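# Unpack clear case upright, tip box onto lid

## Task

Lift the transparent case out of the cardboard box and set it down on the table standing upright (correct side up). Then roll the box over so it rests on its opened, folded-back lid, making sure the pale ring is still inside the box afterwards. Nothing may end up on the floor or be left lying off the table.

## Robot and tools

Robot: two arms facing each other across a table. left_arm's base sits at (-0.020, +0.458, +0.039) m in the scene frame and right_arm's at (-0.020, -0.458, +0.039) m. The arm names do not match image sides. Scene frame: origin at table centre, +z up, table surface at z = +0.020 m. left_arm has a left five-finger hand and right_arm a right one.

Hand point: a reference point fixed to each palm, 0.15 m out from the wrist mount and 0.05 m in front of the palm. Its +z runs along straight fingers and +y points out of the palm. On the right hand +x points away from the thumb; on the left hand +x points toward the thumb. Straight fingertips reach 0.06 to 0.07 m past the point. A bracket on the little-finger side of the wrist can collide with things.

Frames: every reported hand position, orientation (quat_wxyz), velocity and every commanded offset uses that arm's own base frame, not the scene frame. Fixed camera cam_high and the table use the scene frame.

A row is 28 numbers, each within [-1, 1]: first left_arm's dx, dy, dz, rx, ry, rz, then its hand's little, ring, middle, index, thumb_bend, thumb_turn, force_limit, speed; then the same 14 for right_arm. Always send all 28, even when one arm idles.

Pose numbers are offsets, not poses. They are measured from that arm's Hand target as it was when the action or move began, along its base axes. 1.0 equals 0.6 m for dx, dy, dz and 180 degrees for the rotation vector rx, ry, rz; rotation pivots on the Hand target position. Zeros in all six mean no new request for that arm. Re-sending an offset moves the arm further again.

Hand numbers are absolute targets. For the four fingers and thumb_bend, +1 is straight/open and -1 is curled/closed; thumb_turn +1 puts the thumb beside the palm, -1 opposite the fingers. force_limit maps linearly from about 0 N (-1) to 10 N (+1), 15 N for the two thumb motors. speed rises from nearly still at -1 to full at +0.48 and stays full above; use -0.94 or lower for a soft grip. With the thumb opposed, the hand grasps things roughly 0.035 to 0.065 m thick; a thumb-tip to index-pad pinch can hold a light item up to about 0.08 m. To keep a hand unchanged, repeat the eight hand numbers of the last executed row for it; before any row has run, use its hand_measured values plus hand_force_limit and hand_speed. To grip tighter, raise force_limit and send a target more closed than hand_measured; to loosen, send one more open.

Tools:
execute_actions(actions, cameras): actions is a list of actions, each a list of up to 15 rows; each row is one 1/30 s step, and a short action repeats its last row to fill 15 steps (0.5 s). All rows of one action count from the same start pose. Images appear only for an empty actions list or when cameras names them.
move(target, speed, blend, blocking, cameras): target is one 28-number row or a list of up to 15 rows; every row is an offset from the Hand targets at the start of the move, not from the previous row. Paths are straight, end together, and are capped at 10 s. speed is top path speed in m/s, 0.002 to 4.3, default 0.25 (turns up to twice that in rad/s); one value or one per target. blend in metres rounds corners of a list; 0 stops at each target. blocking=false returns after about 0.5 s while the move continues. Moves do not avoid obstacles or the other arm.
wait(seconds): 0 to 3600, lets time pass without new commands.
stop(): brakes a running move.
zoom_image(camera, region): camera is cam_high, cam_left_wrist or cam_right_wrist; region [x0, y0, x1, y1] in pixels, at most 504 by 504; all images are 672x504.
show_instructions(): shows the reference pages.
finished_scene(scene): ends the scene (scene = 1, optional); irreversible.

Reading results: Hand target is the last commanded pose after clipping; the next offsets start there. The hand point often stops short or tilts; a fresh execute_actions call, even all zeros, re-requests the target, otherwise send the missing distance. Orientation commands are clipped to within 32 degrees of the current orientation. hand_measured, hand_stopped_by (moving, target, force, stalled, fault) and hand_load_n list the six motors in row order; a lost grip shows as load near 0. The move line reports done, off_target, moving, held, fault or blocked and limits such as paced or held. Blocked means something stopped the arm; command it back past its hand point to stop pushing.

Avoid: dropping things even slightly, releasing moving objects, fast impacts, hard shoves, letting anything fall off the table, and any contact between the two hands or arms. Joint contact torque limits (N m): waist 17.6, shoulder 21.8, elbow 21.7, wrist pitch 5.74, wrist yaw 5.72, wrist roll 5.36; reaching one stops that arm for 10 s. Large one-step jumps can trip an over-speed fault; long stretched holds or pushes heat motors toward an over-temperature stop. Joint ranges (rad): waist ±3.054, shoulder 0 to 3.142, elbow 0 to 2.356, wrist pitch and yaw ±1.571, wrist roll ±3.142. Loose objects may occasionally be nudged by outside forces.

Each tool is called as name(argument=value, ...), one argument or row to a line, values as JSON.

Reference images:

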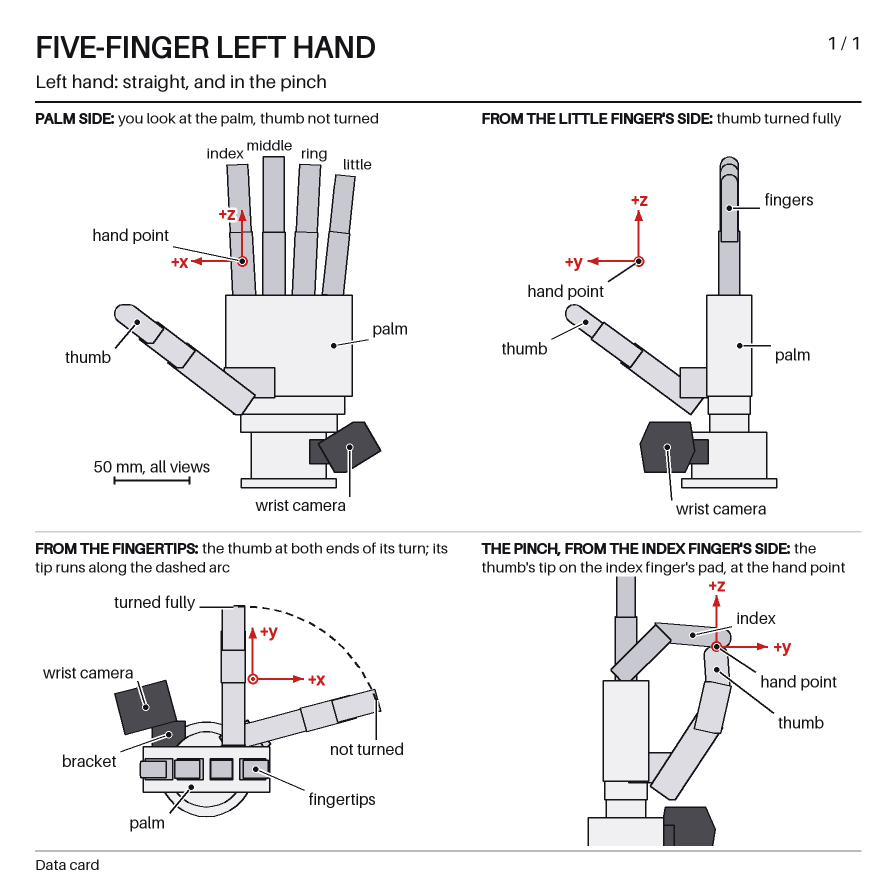

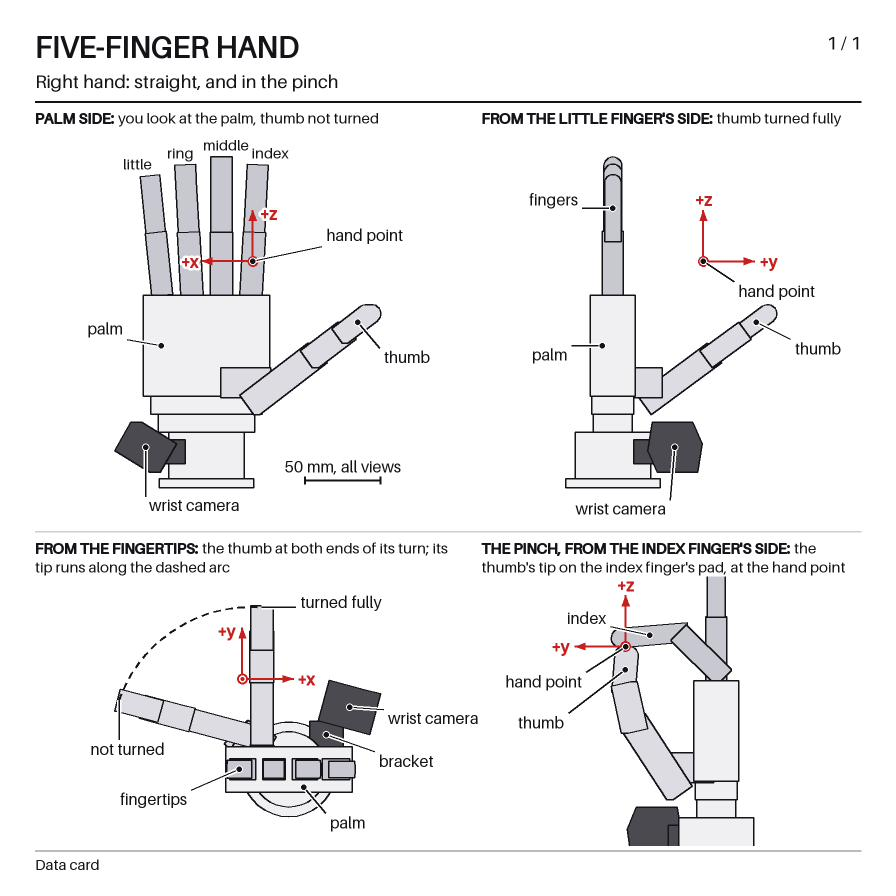

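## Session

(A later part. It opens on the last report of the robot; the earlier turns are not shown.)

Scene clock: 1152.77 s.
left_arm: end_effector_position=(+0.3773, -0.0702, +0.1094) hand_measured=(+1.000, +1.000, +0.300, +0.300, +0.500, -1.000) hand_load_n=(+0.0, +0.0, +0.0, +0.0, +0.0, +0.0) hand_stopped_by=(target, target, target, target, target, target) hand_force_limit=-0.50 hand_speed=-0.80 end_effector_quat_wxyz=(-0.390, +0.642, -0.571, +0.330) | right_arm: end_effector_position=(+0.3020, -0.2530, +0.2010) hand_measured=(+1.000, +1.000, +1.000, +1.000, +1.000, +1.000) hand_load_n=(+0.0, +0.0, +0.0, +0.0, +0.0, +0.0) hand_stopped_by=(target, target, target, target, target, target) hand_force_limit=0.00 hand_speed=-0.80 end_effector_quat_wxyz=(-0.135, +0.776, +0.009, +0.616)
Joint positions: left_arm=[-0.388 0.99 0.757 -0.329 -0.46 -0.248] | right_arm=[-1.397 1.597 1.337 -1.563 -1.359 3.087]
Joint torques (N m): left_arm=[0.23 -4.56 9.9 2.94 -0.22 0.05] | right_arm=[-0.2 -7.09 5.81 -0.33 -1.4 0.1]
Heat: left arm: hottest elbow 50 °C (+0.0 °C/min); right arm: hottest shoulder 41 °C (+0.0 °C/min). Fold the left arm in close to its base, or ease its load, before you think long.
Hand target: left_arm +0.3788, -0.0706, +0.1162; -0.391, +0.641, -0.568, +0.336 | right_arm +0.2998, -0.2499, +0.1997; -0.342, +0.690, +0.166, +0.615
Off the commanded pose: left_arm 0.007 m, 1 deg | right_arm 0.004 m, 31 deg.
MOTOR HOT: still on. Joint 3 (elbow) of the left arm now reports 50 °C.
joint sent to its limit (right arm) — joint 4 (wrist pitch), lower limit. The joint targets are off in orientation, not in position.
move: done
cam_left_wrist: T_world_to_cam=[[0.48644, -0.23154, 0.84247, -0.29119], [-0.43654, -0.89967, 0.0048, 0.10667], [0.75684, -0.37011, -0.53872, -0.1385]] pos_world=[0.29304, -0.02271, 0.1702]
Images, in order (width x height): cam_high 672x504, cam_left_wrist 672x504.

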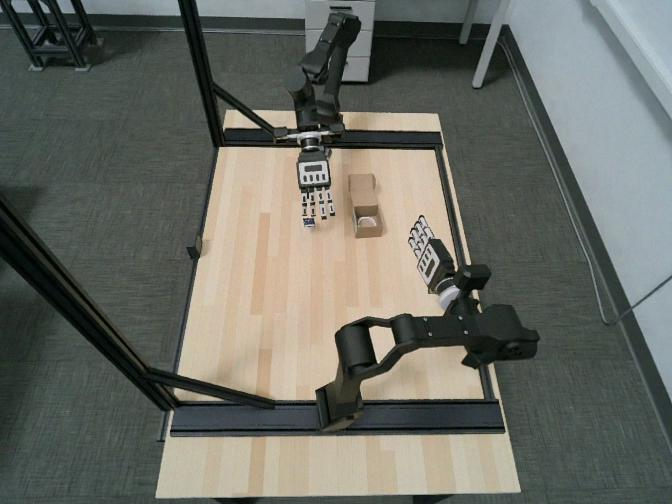

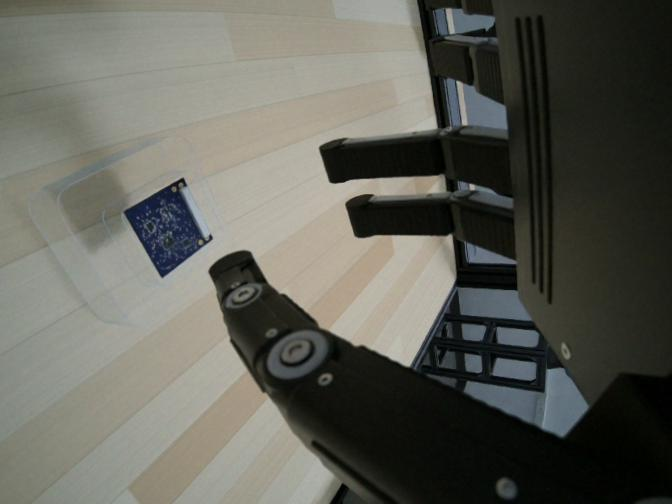

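move(
  target=[-0.0647,-0.149,0.0563,0,0,0, 1,1,0.3,0.3,0.5,-1,-0.5,-0.8, 0.1,0.09,0.0,0.3812,0.1749,-0.1689, 1,1,0.1,0.1,0.4,-1,0,0.0],
  speed=0.2,
  cameras=["cam_high","cam_right_wrist"],
)

Scene clock: 1295.07 s.
left_arm: end_effector_position=(+0.3388, -0.1580, +0.1491) hand_measured=(+1.000, +1.000, +0.300, +0.300, +0.500, -1.000) hand_load_n=(+0.0, +0.0, +0.0, +0.0, +0.0, +0.0) hand_stopped_by=(target, target, target, target, target, target) hand_force_limit=-0.50 hand_speed=-0.80 end_effector_quat_wxyz=(-0.391, +0.641, -0.568, +0.337) | right_arm: end_effector_position=(+0.3577, -0.1940, +0.2005) hand_measured=(+1.000, +1.000, +0.100, +0.100, +0.400, -1.000) hand_load_n=(+0.0, +0.0, +0.0, +0.0, +0.0, +0.0) hand_stopped_by=(target, target, target, target, target, target) hand_force_limit=0.00 hand_speed=0.00 end_effector_quat_wxyz=(-0.270, +0.710, -0.018, +0.650)
Joint positions: left_arm=[-0.875 1.12 1.013 -0.675 -0.845 -0.626] | right_arm=[-1.207 1.677 1.241 -1.564 -1.561 3.132]
Joint torques (N m): left_arm=[-0.12 -3.13 9.11 2.27 -1.06 -0.08] | right_arm=[0.25 -4.75 8.33 -0.46 -1.47 0.08]
Heat: left arm: hottest elbow 57 °C (+2.0 °C/min); right arm: hottest shoulder 41 °C (-1.0 °C/min). Fold the left arm in close to its base, or ease its load, before you think long.
Hand target: left_arm +0.3400, -0.1600, +0.1501; -0.391, +0.641, -0.568, +0.336 | right_arm +0.3598, -0.1959, +0.1997; -0.412, +0.653, -0.242, +0.588
Off the commanded pose: left_arm 0.003 m, 0 deg | right_arm 0.003 m, 67 deg; orientation clipped.
MOTOR HOT: still on. Joint 3 (elbow) of the left arm now reports 57 °C.
joint sent to its limit (right arm) — joint 4 (wrist pitch), lower limit; joint 5 (wrist yaw), lower limit; joint 6 (wrist roll), upper limit. The joint targets are off in orientation, not in position.
move: off_target (right_arm); limits=paced
cam_right_wrist: T_world_to_cam=[[0.37343, -0.90712, -0.19411, -0.2646], [-0.56055, -0.05393, -0.82636, 0.35281], [0.73914, 0.4174, -0.52863, 0.0427]] pos_world=[0.26502, -0.23882, 0.26276]

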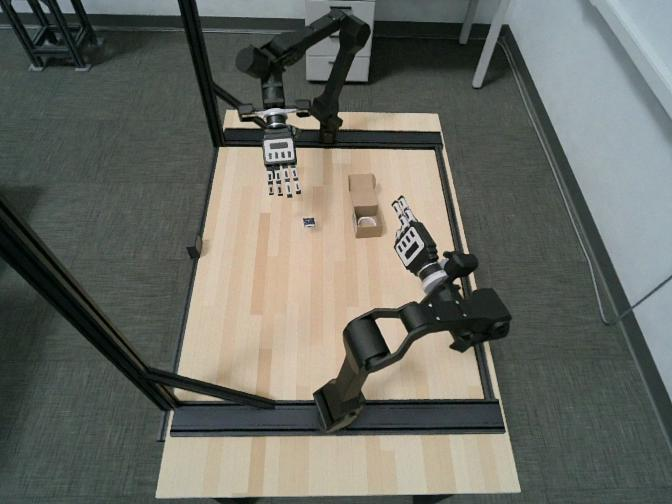

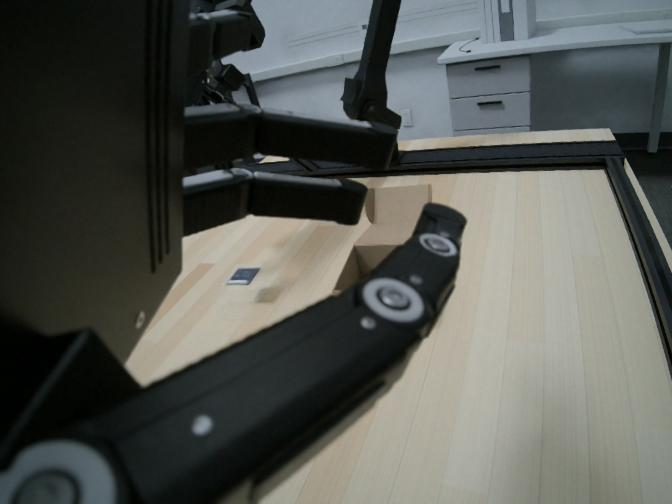

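move(
  target=[
    [0,0,0,0,0,0, 1,1,0.3,0.3,0.5,-1,-0.5,-0.8, 0.0337,0.0598,0.0338,-0.3583,-0.0616,-0.0416, 1,1,0.1,0.1,0.4,-1,0,0.0],
    [0,0,0,0,0,0, 1,1,0.3,0.3,0.5,-1,-0.5,-0.8, 0.0337,0.0598,0.0338,-0.7939,-0.1515,-0.0281, 1,1,0.1,0.1,0.4,-1,0,0.0],
    [0,0,0,0,0,0, 1,1,0.3,0.3,0.5,-1,-0.5,-0.8, 0.0337,0.0598,0.0338,0.7332,0.1482,-0.0089, 1,1,0.1,0.1,0.4,-1,0,0.0],
    [0,0,0,0,0,0, 1,1,0.3,0.3,0.5,-1,-0.5,-0.8, 0.0337,0.0598,0.0338,0.3511,0.0773,-0.031, 1,1,0.1,0.1,0.4,-1,0,0.0],
    [0,0,0,0,0,0, 1,1,0.3,0.3,0.5,-1,-0.5,-0.8, 0.0337,0.0598,0.0338,0.1872,0.046,-0.0367, 1,1,0.1,0.1,0.4,-1,0,0.0],
  ],
  speed=0.4,
  blend=[0.05,0.05,0.05,0.05,0],
  cameras=["cam_high","cam_right_wrist"],
)

Scene clock: 1348.43 s.
left_arm: end_effector_position=(+0.3388, -0.1580, +0.1491) hand_measured=(+1.000, +1.000, +0.300, +0.300, +0.500, -1.000) hand_load_n=(+0.0, +0.0, +0.0, -0.5, +0.0, +0.0) hand_stopped_by=(target, target, target, target, target, target) hand_force_limit=-0.50 hand_speed=-0.80 end_effector_quat_wxyz=(-0.391, +0.641, -0.568, +0.337) | right_arm: end_effector_position=(+0.3789, -0.1597, +0.2123) hand_measured=(+1.000, +1.000, +0.100, +0.100, +0.400, -1.000) hand_load_n=(+0.0, +0.0, +0.0, +0.0, +0.0, +0.0) hand_stopped_by=(target, target, target, target, target, target) hand_force_limit=0.00 hand_speed=0.00 end_effector_quat_wxyz=(+0.534, -0.527, +0.475, -0.460)
Joint positions: left_arm=[-0.875 1.12 1.013 -0.675 -0.845 -0.626] | right_arm=[-1.081 1.299 0.724 0.555 -1.207 0.006]
Joint torques (N m): left_arm=[-0.32 -3.09 9.09 2.29 -1.05 -0.09] | right_arm=[0.26 -6.22 10.86 1.71 0.02 -0.13]
Heat: left arm: hottest elbow 54 °C (-3.0 °C/min); right arm: hottest shoulder 38 °C (-4.0 °C/min). Fold the left arm in close to its base, or ease its load, before you think long.
Hand target: left_arm +0.3400, -0.1600, +0.1501; -0.391, +0.641, -0.568, +0.336 | right_arm +0.3800, -0.1601, +0.2201; +0.531, -0.531, +0.467, -0.467
Off the commanded pose: left_arm 0.003 m, 0 deg | right_arm 0.008 m, 1 deg.
MOTOR HOT: still on. Joint 3 (elbow) of the left arm now reports 54 °C.
move: done
cam_right_wrist: T_world_to_cam=[[0.04202, -0.19502, -0.9799, 0.16706], [-0.63596, 0.7512, -0.17678, 0.39554], [0.77058, 0.6306, -0.09246, -0.05152]] pos_world=[0.28422, -0.23206, 0.22887]

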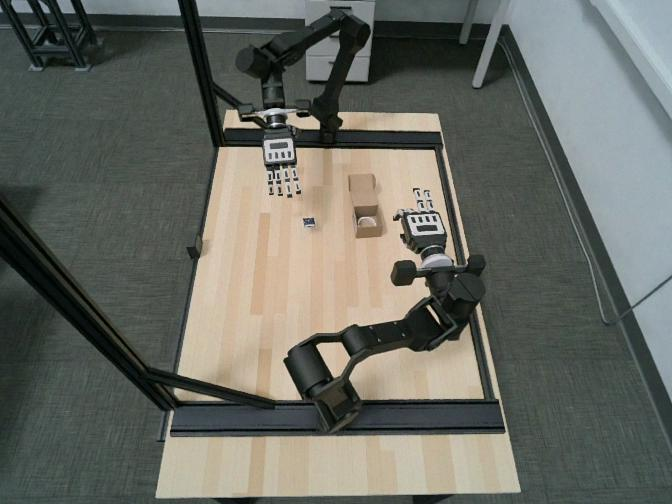

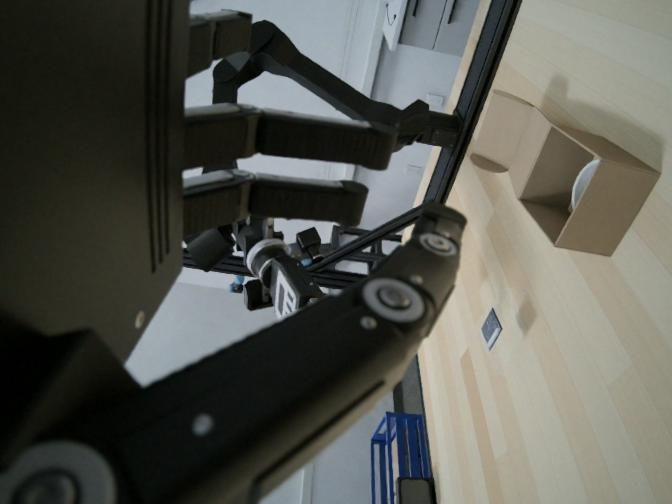

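zoom_image(
  camera="cam_right_wrist",
  region=[450, 70, 672, 270],
)

Scaled by 2.270 from the camera's image (finer frame: 960x720).

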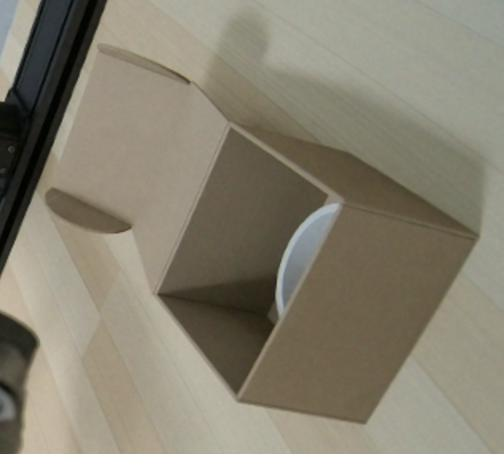

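move(
  target=[0,0,0,0,0,0, 1,1,0.3,0.3,0.5,-1,-0.5,-0.8, 0.1395,0.0668,-0.2302,0,0,0, 1,1,0.1,0.1,0.4,-1,0,0.0],
  speed=0.15,
  cameras=["cam_high","cam_right_wrist"],
)

zoom_image(
  camera="cam_right_wrist",
  region=[320, 100, 620, 400],
)

Scene clock: 1390.80 s.
left_arm: end_effector_position=(+0.3388, -0.1580, +0.1491) hand_measured=(+1.000, +1.000, +0.300, +0.300, +0.500, -1.000) hand_load_n=(+0.0, +0.0, +0.0, +0.0, +0.0, +0.0) hand_stopped_by=(target, target, target, target, target, target) hand_force_limit=-0.50 hand_speed=-0.80 end_effector_quat_wxyz=(-0.391, +0.641, -0.568, +0.337) | right_arm: end_effector_position=(+0.4656, -0.1230, +0.0925) hand_measured=(+1.000, +1.000, +0.100, +0.100, +0.400, -1.000) hand_load_n=(+0.0, +0.0, +0.0, +0.0, +0.0, +0.5) hand_stopped_by=(target, target, target, target, target, target) hand_force_limit=0.00 hand_speed=0.00 end_effector_quat_wxyz=(+0.529, -0.532, +0.457, -0.478)
Joint positions: left_arm=[-0.875 1.12 1.013 -0.675 -0.845 -0.626] | right_arm=[-0.736 1.784 0.528 1.282 -0.862 -0.005]
Joint torques (N m): left_arm=[-0.29 -3.28 9.14 2.23 -1.08 -0.04] | right_arm=[0.19 -5.27 5.18 2.55 0.07 0.11]
Heat: left arm: hottest elbow 54 °C (+0.0 °C/min); right arm: hottest elbow 44 °C (+10.0 °C/min). Fold the left arm in close to its base, or ease its load, before you think long.
Hand target: left_arm +0.3400, -0.1600, +0.1501; -0.391, +0.641, -0.568, +0.336 | right_arm +0.4637, -0.1199, +0.0818; +0.531, -0.531, +0.468, -0.467
Off the commanded pose: left_arm 0.003 m, 0 deg | right_arm 0.011 m, 2 deg.
MOTOR HOT: still on. Joint 3 (elbow) of the left arm now reports 54 °C.
move: off_target (right_arm)
cam_right_wrist: T_world_to_cam=[[0.07114, -0.23902, -0.96841, 0.03308], [-0.62978, 0.74212, -0.22943, 0.40288], [0.77351, 0.6262, -0.09773, -0.15396]] pos_world=[0.37046, -0.19467, 0.10942]

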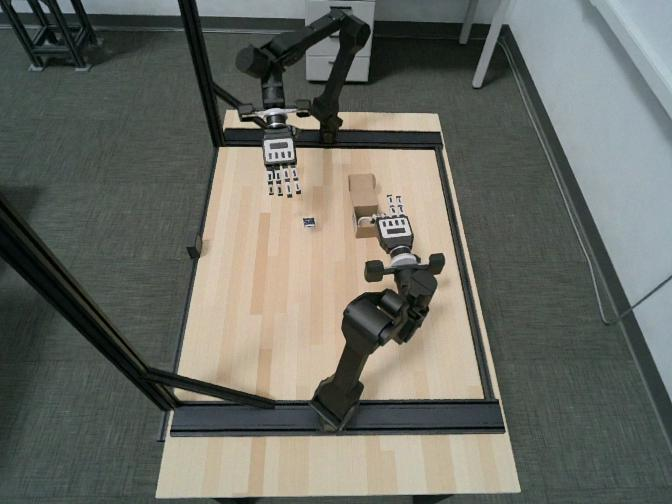

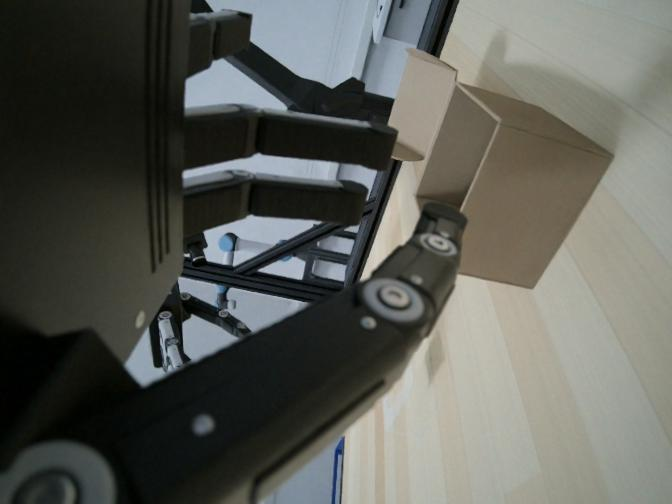

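Scaled by 1.680 from the camera's image (finer frame: 960x720).

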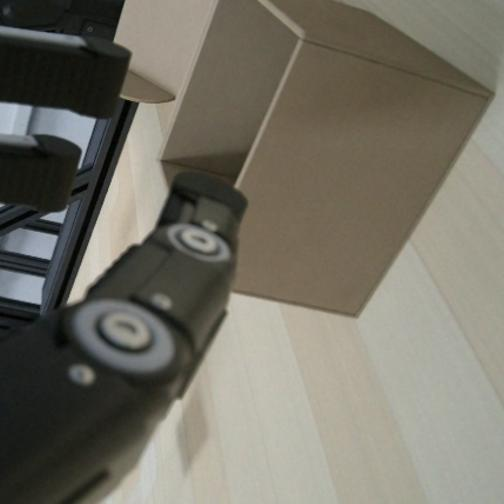

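move(
  target=[0,0,0,0,0,0, 1,1,0.3,0.3,0.5,-1,-0.5,-0.8, 0.0705,0.0165,-0.0238,0,0,0, 1,1,0.1,0.1,0.4,-1,0,0.0],
  speed=0.1,
  cameras=["cam_high","cam_right_wrist"],
)

zoom_image(
  camera="cam_right_wrist",
  region=[320, 50, 620, 350],
)

Scene clock: 1451.60 s.
left_arm: end_effector_position=(+0.3388, -0.1580, +0.1491) hand_measured=(+1.000, +1.000, +0.300, +0.300, +0.500, -1.000) hand_load_n=(+0.0, +0.0, +0.0, +0.0, +0.0, +0.0) hand_stopped_by=(target, target, target, target, target, target) hand_force_limit=-0.50 hand_speed=-0.80 end_effector_quat_wxyz=(-0.391, +0.641, -0.568, +0.337) | right_arm: end_effector_position=(+0.5033, -0.1096, +0.0716) hand_measured=(+1.000, +1.000, +0.100, +0.100, +0.400, -1.000) hand_load_n=(+0.0, +0.0, +0.0, +0.0, +0.0, +0.0) hand_stopped_by=(target, target, target, target, target, target) hand_force_limit=0.00 hand_speed=0.00 end_effector_quat_wxyz=(+0.530, -0.531, +0.464, -0.471)
Joint positions: left_arm=[-0.875 1.12 1.013 -0.675 -0.845 -0.626] | right_arm=[-0.618 1.917 0.608 1.315 -0.744 -0.004]
Joint torques (N m): left_arm=[-0.4 -3.3 9.29 2.26 -1.08 -0.04] | right_arm=[0.18 -5.91 7.78 2.7 0.05 0.12]
Heat: left arm: hottest elbow 55 °C (+1.0 °C/min); right arm: hottest wrist pitch 44 °C (+13.1 °C/min). Fold the left arm in close to its base, or ease its load, before you think long.
Hand target: left_arm +0.3400, -0.1600, +0.1501; -0.391, +0.641, -0.568, +0.336 | right_arm +0.5060, -0.1101, +0.0676; +0.531, -0.531, +0.467, -0.467
Off the commanded pose: left_arm 0.003 m, 0 deg | right_arm 0.005 m, 1 deg.
MOTOR HOT: still on. Joint 3 (elbow) of the left arm now reports 55 °C.
move: done
cam_right_wrist: T_world_to_cam=[[0.05673, -0.22465, -0.97279, 0.02257], [-0.63307, 0.74534, -0.20905, 0.41233], [0.77202, 0.6277, -0.09993, -0.19254]] pos_world=[0.40839, -0.1814, 0.08891]

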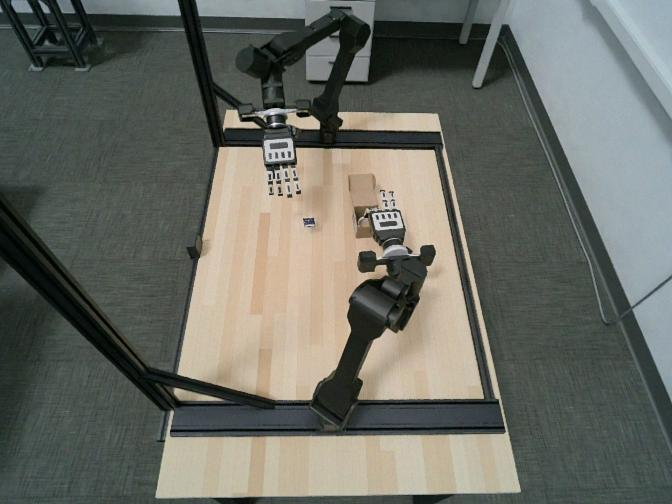

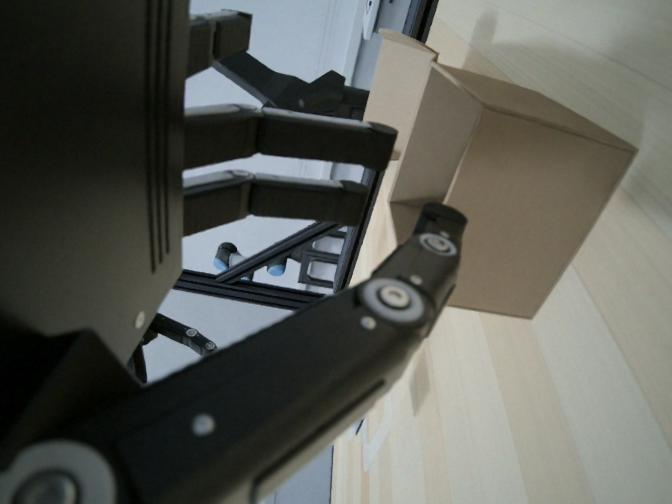

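Scaled by 1.680 from the camera's image (finer frame: 960x720).

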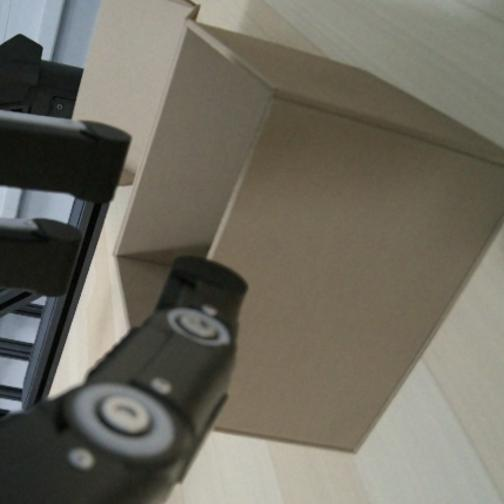

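move(
  target=[0,0,0,0,0,0, 1,1,0.3,0.3,0.5,-1,-0.5,-0.8, 0.0105,-0.0025,-0.056,0,0,0, 1,1,0.1,0.1,0.4,-1,0,0.0],
  speed=0.06,
  cameras=["cam_right_wrist"],
)

zoom_image(
  camera="cam_right_wrist",
  region=[320, 50, 620, 350],
)

Scene clock: 1476.53 s.
left_arm: end_effector_position=(+0.3388, -0.1580, +0.1491) hand_measured=(+1.000, +1.000, +0.300, +0.300, +0.500, -1.000) hand_load_n=(+0.0, +0.0, +0.0, +0.0, +0.0, +0.0) hand_stopped_by=(target, target, target, target, target, target) hand_force_limit=-0.50 hand_speed=-0.80 end_effector_quat_wxyz=(-0.391, +0.641, -0.568, +0.337) | right_arm: end_effector_position=(+0.5102, -0.1117, +0.0393) hand_measured=(+1.000, +1.000, +0.100, +0.100, +0.400, -1.000) hand_load_n=(-0.5, +0.0, +0.0, +0.0, +0.0, -0.5) hand_stopped_by=(target, target, target, target, target, target) hand_force_limit=0.00 hand_speed=0.00 end_effector_quat_wxyz=(+0.530, -0.531, +0.464, -0.471)
Joint positions: left_arm=[-0.875 1.12 1.013 -0.675 -0.845 -0.626] | right_arm=[-0.611 2.081 0.63 1.459 -0.737 -0.004]
Joint torques (N m): left_arm=[-0.29 -3.25 9.14 2.24 -1.07 -0.08] | right_arm=[0.28 -6.24 6.72 2.71 0.07 0.11]
Heat: left arm: hottest elbow 55 °C (+1.0 °C/min); right arm: hottest wrist pitch 42 °C (+3.0 °C/min). Fold the left arm in close to its base, or ease its load, before you think long.
Hand target: left_arm +0.3400, -0.1600, +0.1501; -0.391, +0.641, -0.568, +0.336 | right_arm +0.5122, -0.1114, +0.0340; +0.531, -0.531, +0.467, -0.467
Off the commanded pose: left_arm 0.003 m, 0 deg | right_arm 0.006 m, 1 deg.
MOTOR HOT: still on. Joint 3 (elbow) of the left arm now reports 55 °C.
move: done
cam_right_wrist: T_world_to_cam=[[0.05824, -0.2257, -0.97245, -0.01066], [-0.63276, 0.74509, -0.21083, 0.41143], [0.77216, 0.62761, -0.09942, -0.19974]] pos_world=[0.41519, -0.1836, 0.05651]

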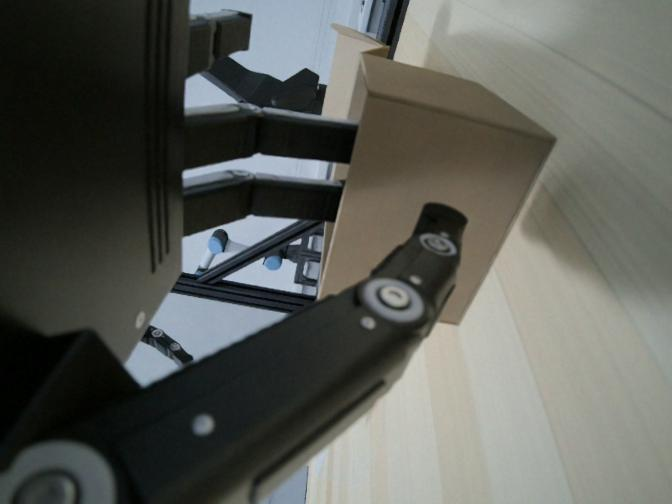

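Scaled by 1.680 from the camera's image (finer frame: 960x720).

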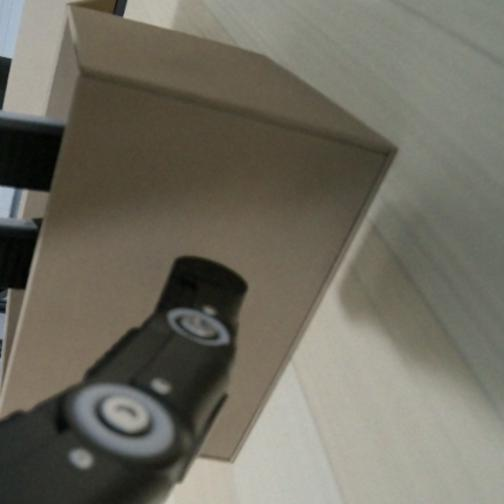

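move(
  target=[0,0,0,0,0,0, 1,1,0.3,0.3,0.5,-1,-0.5,-0.8, 0,0,0,0,0,0, 1,1,-0.4,-0.4,-0.1,-1,-0.4,-0.88],
  cameras=["cam_right_wrist"],
)

zoom_image(
  camera="cam_right_wrist",
  region=[320, 50, 620, 350],
)

Scene clock: 1486.23 s.
left_arm: end_effector_position=(+0.3388, -0.1580, +0.1491) hand_measured=(+1.000, +1.000, +0.300, +0.300, +0.500, -1.000) hand_load_n=(+0.0, +0.0, +0.0, +0.0, -0.5, +0.0) hand_stopped_by=(target, target, target, target, target, target) hand_force_limit=-0.50 hand_speed=-0.80 end_effector_quat_wxyz=(-0.391, +0.641, -0.568, +0.337) | right_arm: end_effector_position=(+0.5103, -0.1119, +0.0396) hand_measured=(+1.000, +1.000, -0.244, -0.254, +0.214, -1.000) hand_load_n=(+0.0, +0.0, +5.0, +3.0, +5.5, +0.0) hand_stopped_by=(target, target, force, force, force, target) hand_force_limit=-0.40 hand_speed=-0.88 end_effector_quat_wxyz=(+0.530, -0.531, +0.463, -0.472)
Joint positions: left_arm=[-0.875 1.12 1.013 -0.675 -0.845 -0.626] | right_arm=[-0.611 2.081 0.63 1.459 -0.736 -0.004]
Joint torques (N m): left_arm=[-0.22 -3.3 9.18 2.25 -1.02 -0.08] | right_arm=[0.27 -6.29 6.66 2.67 0.05 0.11]
Heat: left arm: hottest elbow 55 °C (+0.0 °C/min); right arm: hottest wrist pitch 43 °C (+2.0 °C/min). Fold the left arm in close to its base, or ease its load, before you think long.
Hand target: left_arm +0.3400, -0.1600, +0.1501; -0.391, +0.641, -0.568, +0.336 | right_arm +0.5123, -0.1115, +0.0342; +0.531, -0.531, +0.467, -0.467
Off the commanded pose: left_arm 0.003 m, 0 deg | right_arm 0.006 m, 1 deg.
MOTOR HOT: still on. Joint 3 (elbow) of the left arm now reports 55 °C.
move: done
cam_right_wrist: T_world_to_cam=[[0.05907, -0.22639, -0.97225, -0.01089], [-0.63221, 0.74525, -0.21194, 0.41155], [0.77254, 0.62718, -0.09911, -0.20006]] pos_world=[0.41539, -0.1837, 0.05681]

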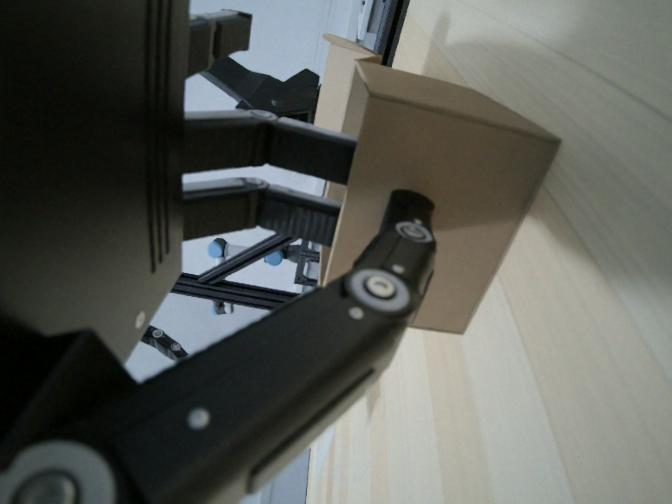

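Scaled by 1.680 from the camera's image (finer frame: 960x720).

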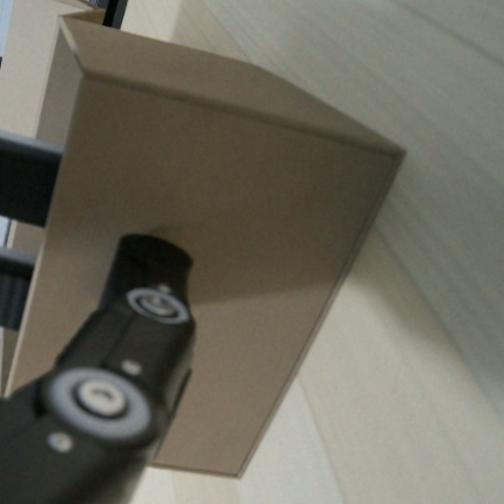

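move(
  target=[0,0,0,0,0,0, 1,1,0.3,0.3,0.5,-1,-0.5,-0.8, 0.0232,0.003,0.0498,-0.0107,0.0826,0, 1,1,-0.4,-0.4,-0.1,-1,-0.4,-0.88],
  speed=0.05,
  cameras=["cam_high","cam_right_wrist"],
)

zoom_image(
  camera="cam_high",
  region=[310, 150, 430, 270],
)

Scene clock: 1535.90 s.
left_arm: end_effector_position=(+0.3388, -0.1580, +0.1491) hand_measured=(+1.000, +1.000, +0.300, +0.300, +0.500, -1.000) hand_load_n=(+0.0, +0.0, +0.0, +0.0, +0.0, +0.0) hand_stopped_by=(target, target, target, target, target, target) hand_force_limit=-0.50 hand_speed=-0.80 end_effector_quat_wxyz=(-0.391, +0.641, -0.568, +0.337) | right_arm: end_effector_position=(+0.5221, -0.1083, +0.0526) hand_measured=(+1.000, +1.000, -0.244, -0.254, +0.214, -1.000) hand_load_n=(+0.0, +0.0, +4.5, +2.0, +6.0, +0.0) hand_stopped_by=(target, target, force, force, force, target) hand_force_limit=-0.40 hand_speed=-0.88 end_effector_quat_wxyz=(-0.456, +0.595, -0.533, +0.393)
Joint positions: left_arm=[-0.875 1.12 1.013 -0.675 -0.845 -0.626] | right_arm=[-0.534 1.777 0.871 0.556 -0.634 -0.193]
Joint torques (N m): left_arm=[-0.3 -3.07 9.13 2.28 -1.01 -0.05] | right_arm=[0.24 -10.04 10.27 2.32 -0.25 -0.15]
Heat: left arm: hottest elbow 56 °C (+1.0 °C/min); right arm: hottest wrist pitch 45 °C (+3.0 °C/min). Fold the left arm in close to its base, or ease its load, before you think long.
Hand target: left_arm +0.3400, -0.1600, +0.1501; -0.391, +0.641, -0.568, +0.336 | right_arm +0.5262, -0.1097, +0.0639; -0.457, +0.596, -0.524, +0.402
Off the commanded pose: left_arm 0.003 m, 0 deg | right_arm 0.012 m, 2 deg.
MOTOR HOT: still on. Joint 3 (elbow) of the left arm now reports 56 °C.
move: off_target (right_arm)
cam_right_wrist: T_world_to_cam=[[-0.21837, -0.23364, -0.94748, 0.14458], [-0.66745, 0.74407, -0.02965, 0.42766], [0.71192, 0.62592, -0.31843, -0.16703]] pos_world=[0.43592, -0.17988, 0.09648]

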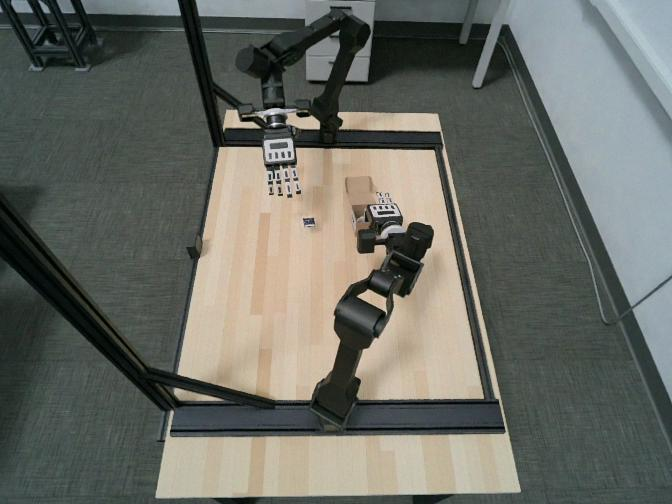

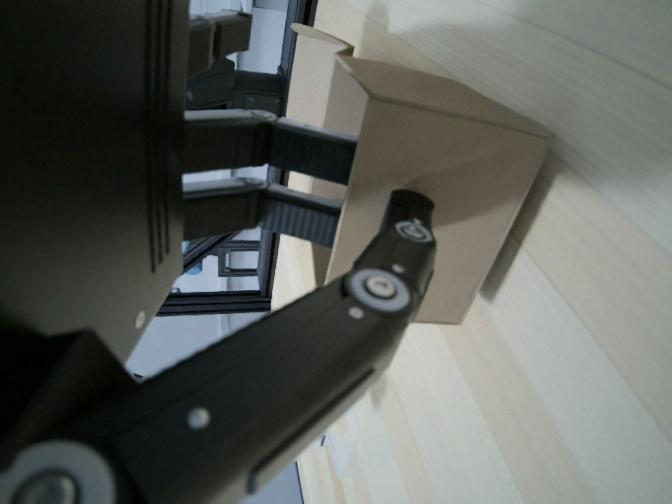

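Scaled by 4.200.

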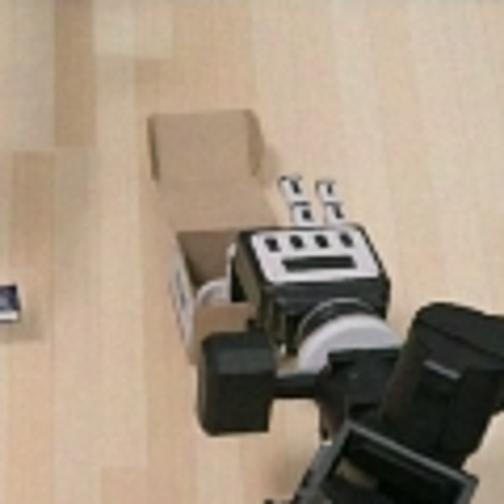

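execute_actions(
  actions=[],
  cameras=["all"],
)

Scene clock: 1568.50 s.
left_arm: end_effector_position=(+0.3388, -0.1580, +0.1491) hand_measured=(+1.000, +1.000, +0.300, +0.300, +0.500, -1.000) hand_load_n=(+0.0, +0.0, +0.0, +0.0, +0.0, +0.0) hand_stopped_by=(target, target, target, target, target, target) hand_force_limit=-0.50 hand_speed=-0.80 end_effector_quat_wxyz=(-0.391, +0.641, -0.568, +0.337) | right_arm: end_effector_position=(+0.5220, -0.1083, +0.0525) hand_measured=(+1.000, +1.000, -0.244, -0.254, +0.214, -1.000) hand_load_n=(+0.0, +0.0, +4.5, +2.0, +5.5, +0.0) hand_stopped_by=(target, target, force, force, force, target) hand_force_limit=-0.40 hand_speed=-0.88 end_effector_quat_wxyz=(-0.456, +0.595, -0.533, +0.392)
Joint positions: left_arm=[-0.875 1.12 1.013 -0.675 -0.845 -0.626] | right_arm=[-0.534 1.777 0.871 0.556 -0.634 -0.193]
Joint velocities: within noise
Joint torques (N m): left_arm=[-0.17 -3.32 9.26 2.21 -1.06 -0.1] | right_arm=[0.24 -10.07 10.27 2.32 -0.25 -0.14]
Heat: left arm: hottest elbow 56 °C (+0.0 °C/min); right arm: hottest shoulder 47 °C (+7.1 °C/min). Fold the left arm in close to its base, or ease its load, before you think long.
Hand target: left_arm +0.3400, -0.1600, +0.1501; -0.391, +0.641, -0.568, +0.336 | right_arm +0.5262, -0.1097, +0.0639; -0.457, +0.596, -0.524, +0.402
Off the commanded pose: left_arm 0.003 m, 0 deg | right_arm 0.012 m, 2 deg.
MOTOR HOT: still on. Joint 3 (elbow) of the left arm now reports 56 °C.
camera_calibration:
cam_left_wrist: T_world_to_cam=[[0.47535, -0.22533, 0.85045, -0.32267], [-0.43827, -0.89882, 0.00682, 0.01112], [0.76286, -0.37598, -0.526, -0.12531]] pos_world=[0.25385, -0.10982, 0.20842]
cam_right_wrist: T_world_to_cam=[[-0.21865, -0.2335, -0.94745, 0.1446], [-0.66744, 0.74409, -0.02936, 0.42756], [0.71184, 0.62595, -0.31854, -0.16694]] pos_world=[0.43582, -0.17988, 0.09638]

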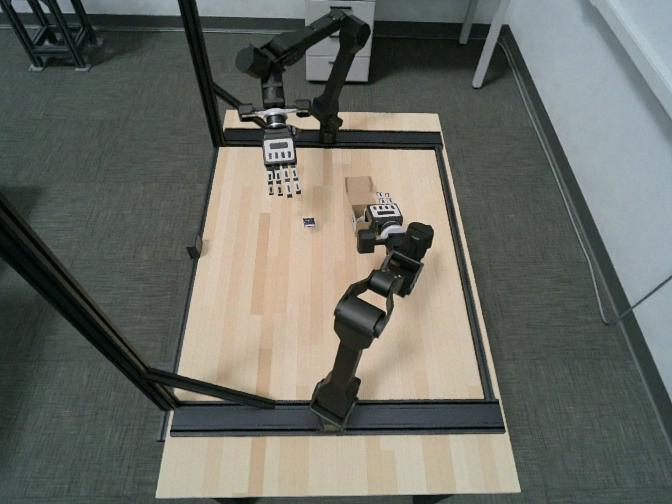

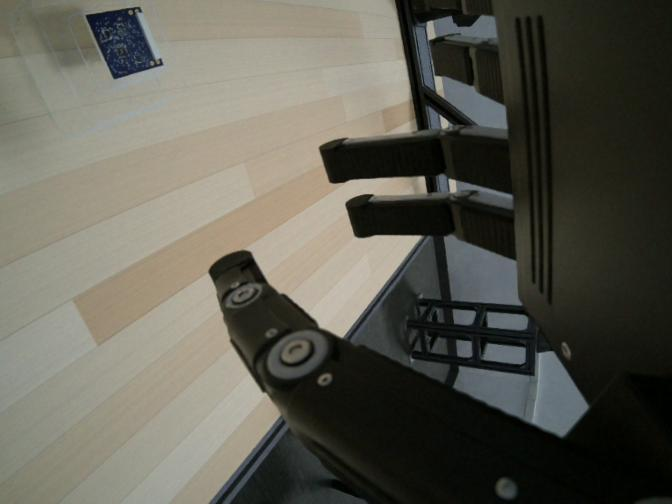

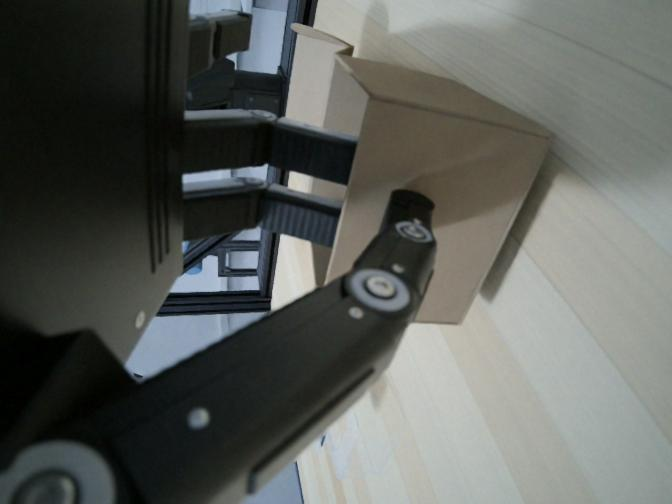

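move(
  target=[0,0,0,0,0,0,1,1,0.3,0.3,0.5,-1,-0.5,-0.8,0.0338,0.0008,0.0325,-0.0107,0.0826,0,1,1,-0.4,-0.4,-0.1,-1,-0.4,-0.88],
  speed=0.05,
  cameras=["cam_high","cam_right_wrist"],
)

Scene clock: 1581.17 s.
left_arm: end_effector_position=(+0.3388, -0.1580, +0.1491) hand_measured=(+1.000, +1.000, +0.300, +0.300, +0.500, -1.000) hand_load_n=(+0.0, -0.5, +0.0, +0.0, +0.0, +0.0) hand_stopped_by=(target, target, target, target, target, target) hand_force_limit=-0.50 hand_speed=-0.80 end_effector_quat_wxyz=(-0.391, +0.641, -0.568, +0.337) | right_arm: end_effector_position=(+0.5429, -0.1086, +0.0879) hand_measured=(+1.000, +1.000, -0.244, -0.254, +0.214, -1.000) hand_load_n=(+0.0, +0.0, +5.0, +3.0, +5.0, +0.0) hand_stopped_by=(target, target, force, force, force, target) hand_force_limit=-0.40 hand_speed=-0.88 end_effector_quat_wxyz=(-0.377, +0.648, -0.572, +0.333)
Joint positions: left_arm=[-0.875 1.12 1.013 -0.675 -0.845 -0.626] | right_arm=[-0.441 1.802 1.356 -0.145 -0.484 -0.303]
Joint torques (N m): left_arm=[-0.33 -3.23 8.91 2.26 -1.07 -0.07] | right_arm=[0.19 -7.71 11.85 2.21 -0.35 -0.15]
Heat: left arm: hottest elbow 56 °C (+0.0 °C/min); right arm: hottest shoulder 49 °C (+8.1 °C/min). Fold the left arm in close to its base, or ease its load, before you think long.
Hand target: left_arm +0.3400, -0.1600, +0.1501; -0.391, +0.641, -0.568, +0.336 | right_arm +0.5465, -0.1093, +0.0835; -0.375, +0.650, -0.572, +0.331
Off the commanded pose: left_arm 0.003 m, 0 deg | right_arm 0.006 m, 0 deg.
MOTOR HOT: still on. Joint 3 (elbow) of the left arm now reports 56 °C.
move: done
cam_right_wrist: T_world_to_cam=[[-0.42882, -0.27759, -0.85969, 0.2843], [-0.66121, 0.74487, 0.08931, 0.42911], [0.61556, 0.60673, -0.50296, -0.10391]] pos_world=[0.46961, -0.17766, 0.15382]

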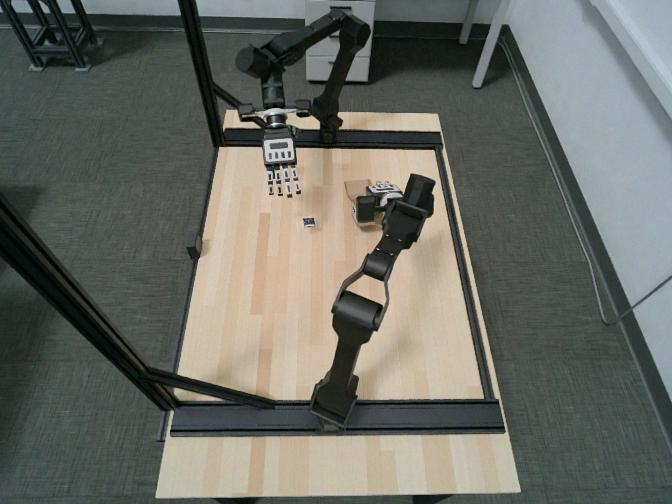

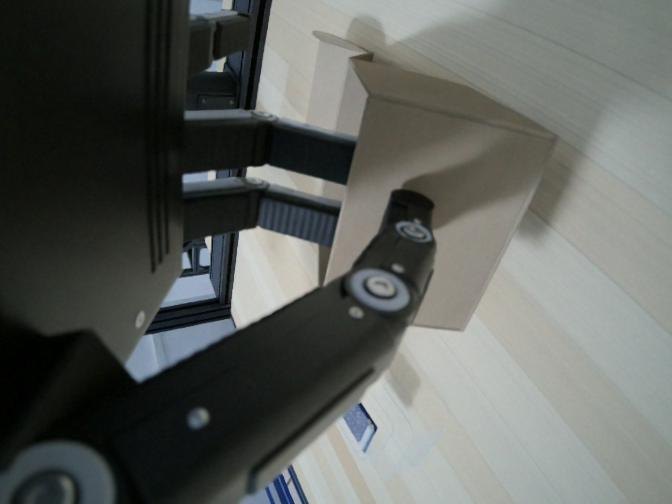

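zoom_image(
  camera="cam_high",
  region=[300, 150, 440, 260],
)

zoom_image(
  camera="cam_right_wrist",
  region=[170, 0, 672, 400],
)

Scaled by 3.600.

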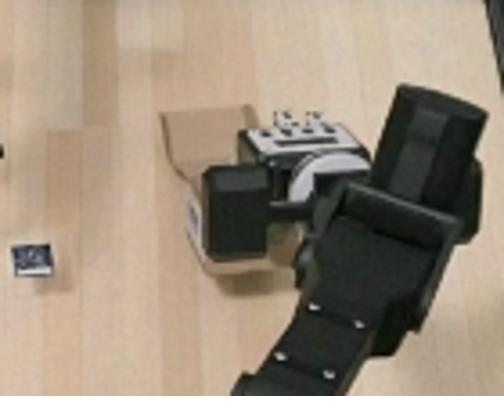

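Scaled by 1.004 from the camera's image (finer frame: 960x720).

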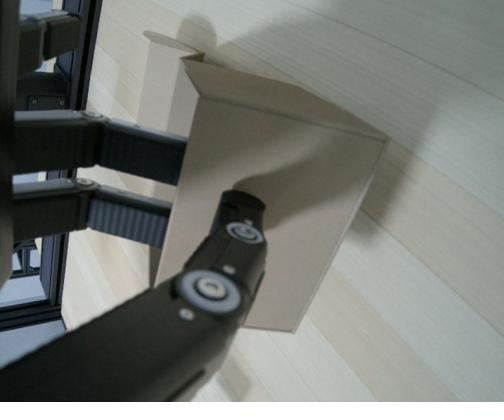

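zoom_image(
  camera="cam_right_wrist",
  region=[260, 0, 460, 150],
)

Scaled by 2.520 from the camera's image (finer frame: 960x720).

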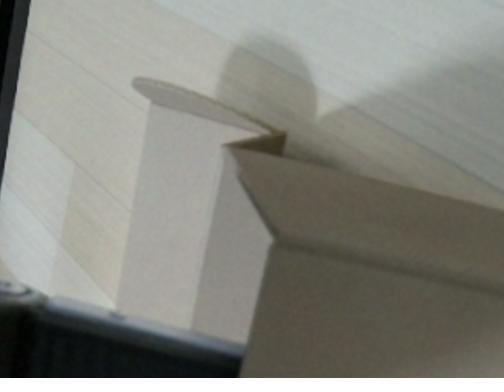

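move(
  target=[0,0,0,0,0,0,1,1,0.3,0.3,0.5,-1,-0.5,-0.8,0,0,-0.0133,0,0,0,1,1,-0.4,-0.4,-0.1,-1,-0.4,-0.88],
  speed=0.03,
  cameras=["cam_high","cam_right_wrist"],
)

zoom_image(
  camera="cam_right_wrist",
  region=[260, 0, 460, 150],
)

zoom_image(
  camera="cam_high",
  region=[330, 165, 400, 235],
)

Scene clock: 1724.87 s.
left_arm: end_effector_position=(+0.3388, -0.1580, +0.1491) hand_measured=(+1.000, +1.000, +0.300, +0.300, +0.500, -1.000) hand_load_n=(+0.0, +0.0, +0.0, +0.0, +0.0, +0.0) hand_stopped_by=(target, target, target, target, target, target) hand_force_limit=-0.50 hand_speed=-0.80 end_effector_quat_wxyz=(-0.391, +0.641, -0.568, +0.337) | right_arm: end_effector_position=(+0.5474, -0.1108, +0.0899) hand_measured=(+1.000, +1.000, -0.244, -0.254, +0.214, -1.000) hand_load_n=(+0.0, +0.0, +5.0, +3.0, +5.0, +0.0) hand_stopped_by=(target, target, force, force, force, target) hand_force_limit=-0.40 hand_speed=-0.88 end_effector_quat_wxyz=(-0.379, +0.647, -0.568, +0.341)
Joint positions: left_arm=[-0.875 1.12 1.013 -0.675 -0.845 -0.626] | right_arm=[-0.441 1.808 1.356 -0.122 -0.484 -0.304]
Joint torques (N m): left_arm=[-0.22 -3.18 9.03 2.28 -1.02 -0.03] | right_arm=[0.21 -7.75 9.1 2.65 -0.35 -0.16]
Heat: left arm: hottest elbow 58 °C (+1.0 °C/min); right arm: hottest elbow 51 °C (+2.0 °C/min). Fold the left arm in close to its base, or ease its load, before you think long. Fold the right arm in close to its base, or ease its load, before you think long.
Hand target: left_arm +0.3400, -0.1600, +0.1501; -0.391, +0.641, -0.568, +0.336 | right_arm +0.5464, -0.1093, +0.0754; -0.375, +0.650, -0.572, +0.331
Off the commanded pose: left_arm 0.003 m, 0 deg | right_arm 0.014 m, 1 deg.
MOTOR HOT: joint 3 (elbow) of the right arm now reports 51 °C; the controller stops that arm at 95 °C. To cool a motor, set the load down, stop pushing, or move to a pose that needs little force.
MOTOR HOT: still on. Joint 3 (elbow) of the left arm now reports 58 °C.
move: off_target (right_arm)
cam_right_wrist: T_world_to_cam=[[-0.41509, -0.28441, -0.86418, 0.27949], [-0.66263, 0.74539, 0.07296, 0.43582], [0.6234, 0.60292, -0.49786, -0.10967]] pos_world=[0.47317, -0.17924, 0.15513]

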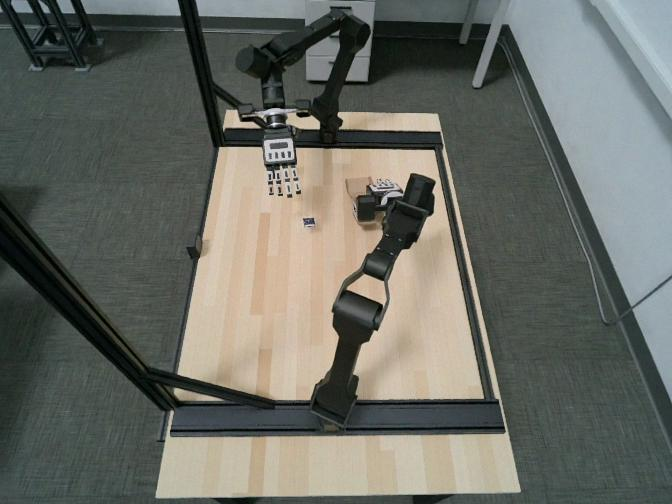

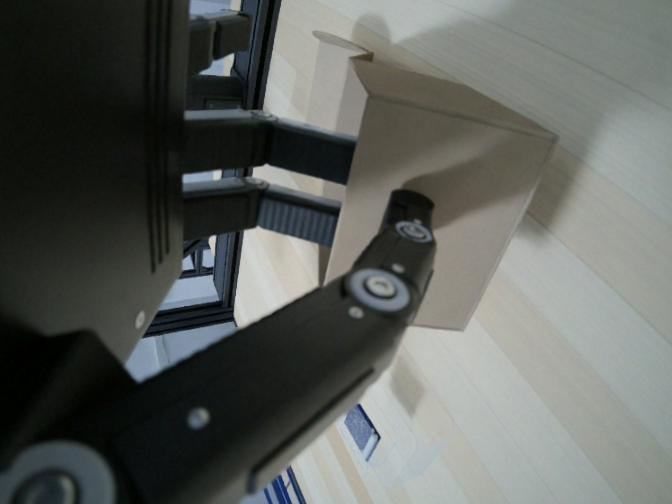

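Scaled by 2.520 from the camera's image (finer frame: 960x720).

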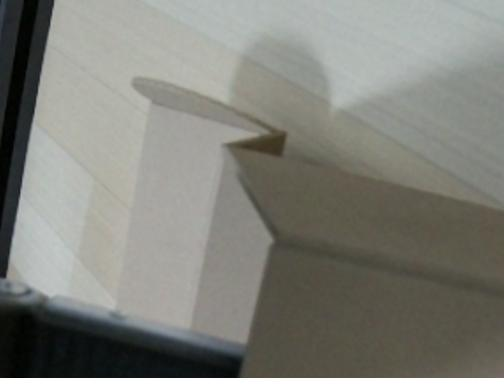

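Scaled by 7.200.

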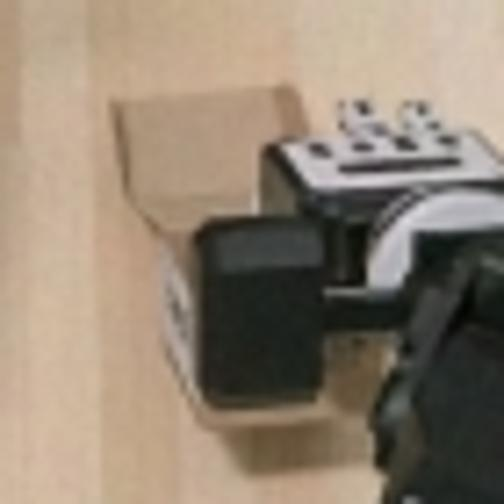

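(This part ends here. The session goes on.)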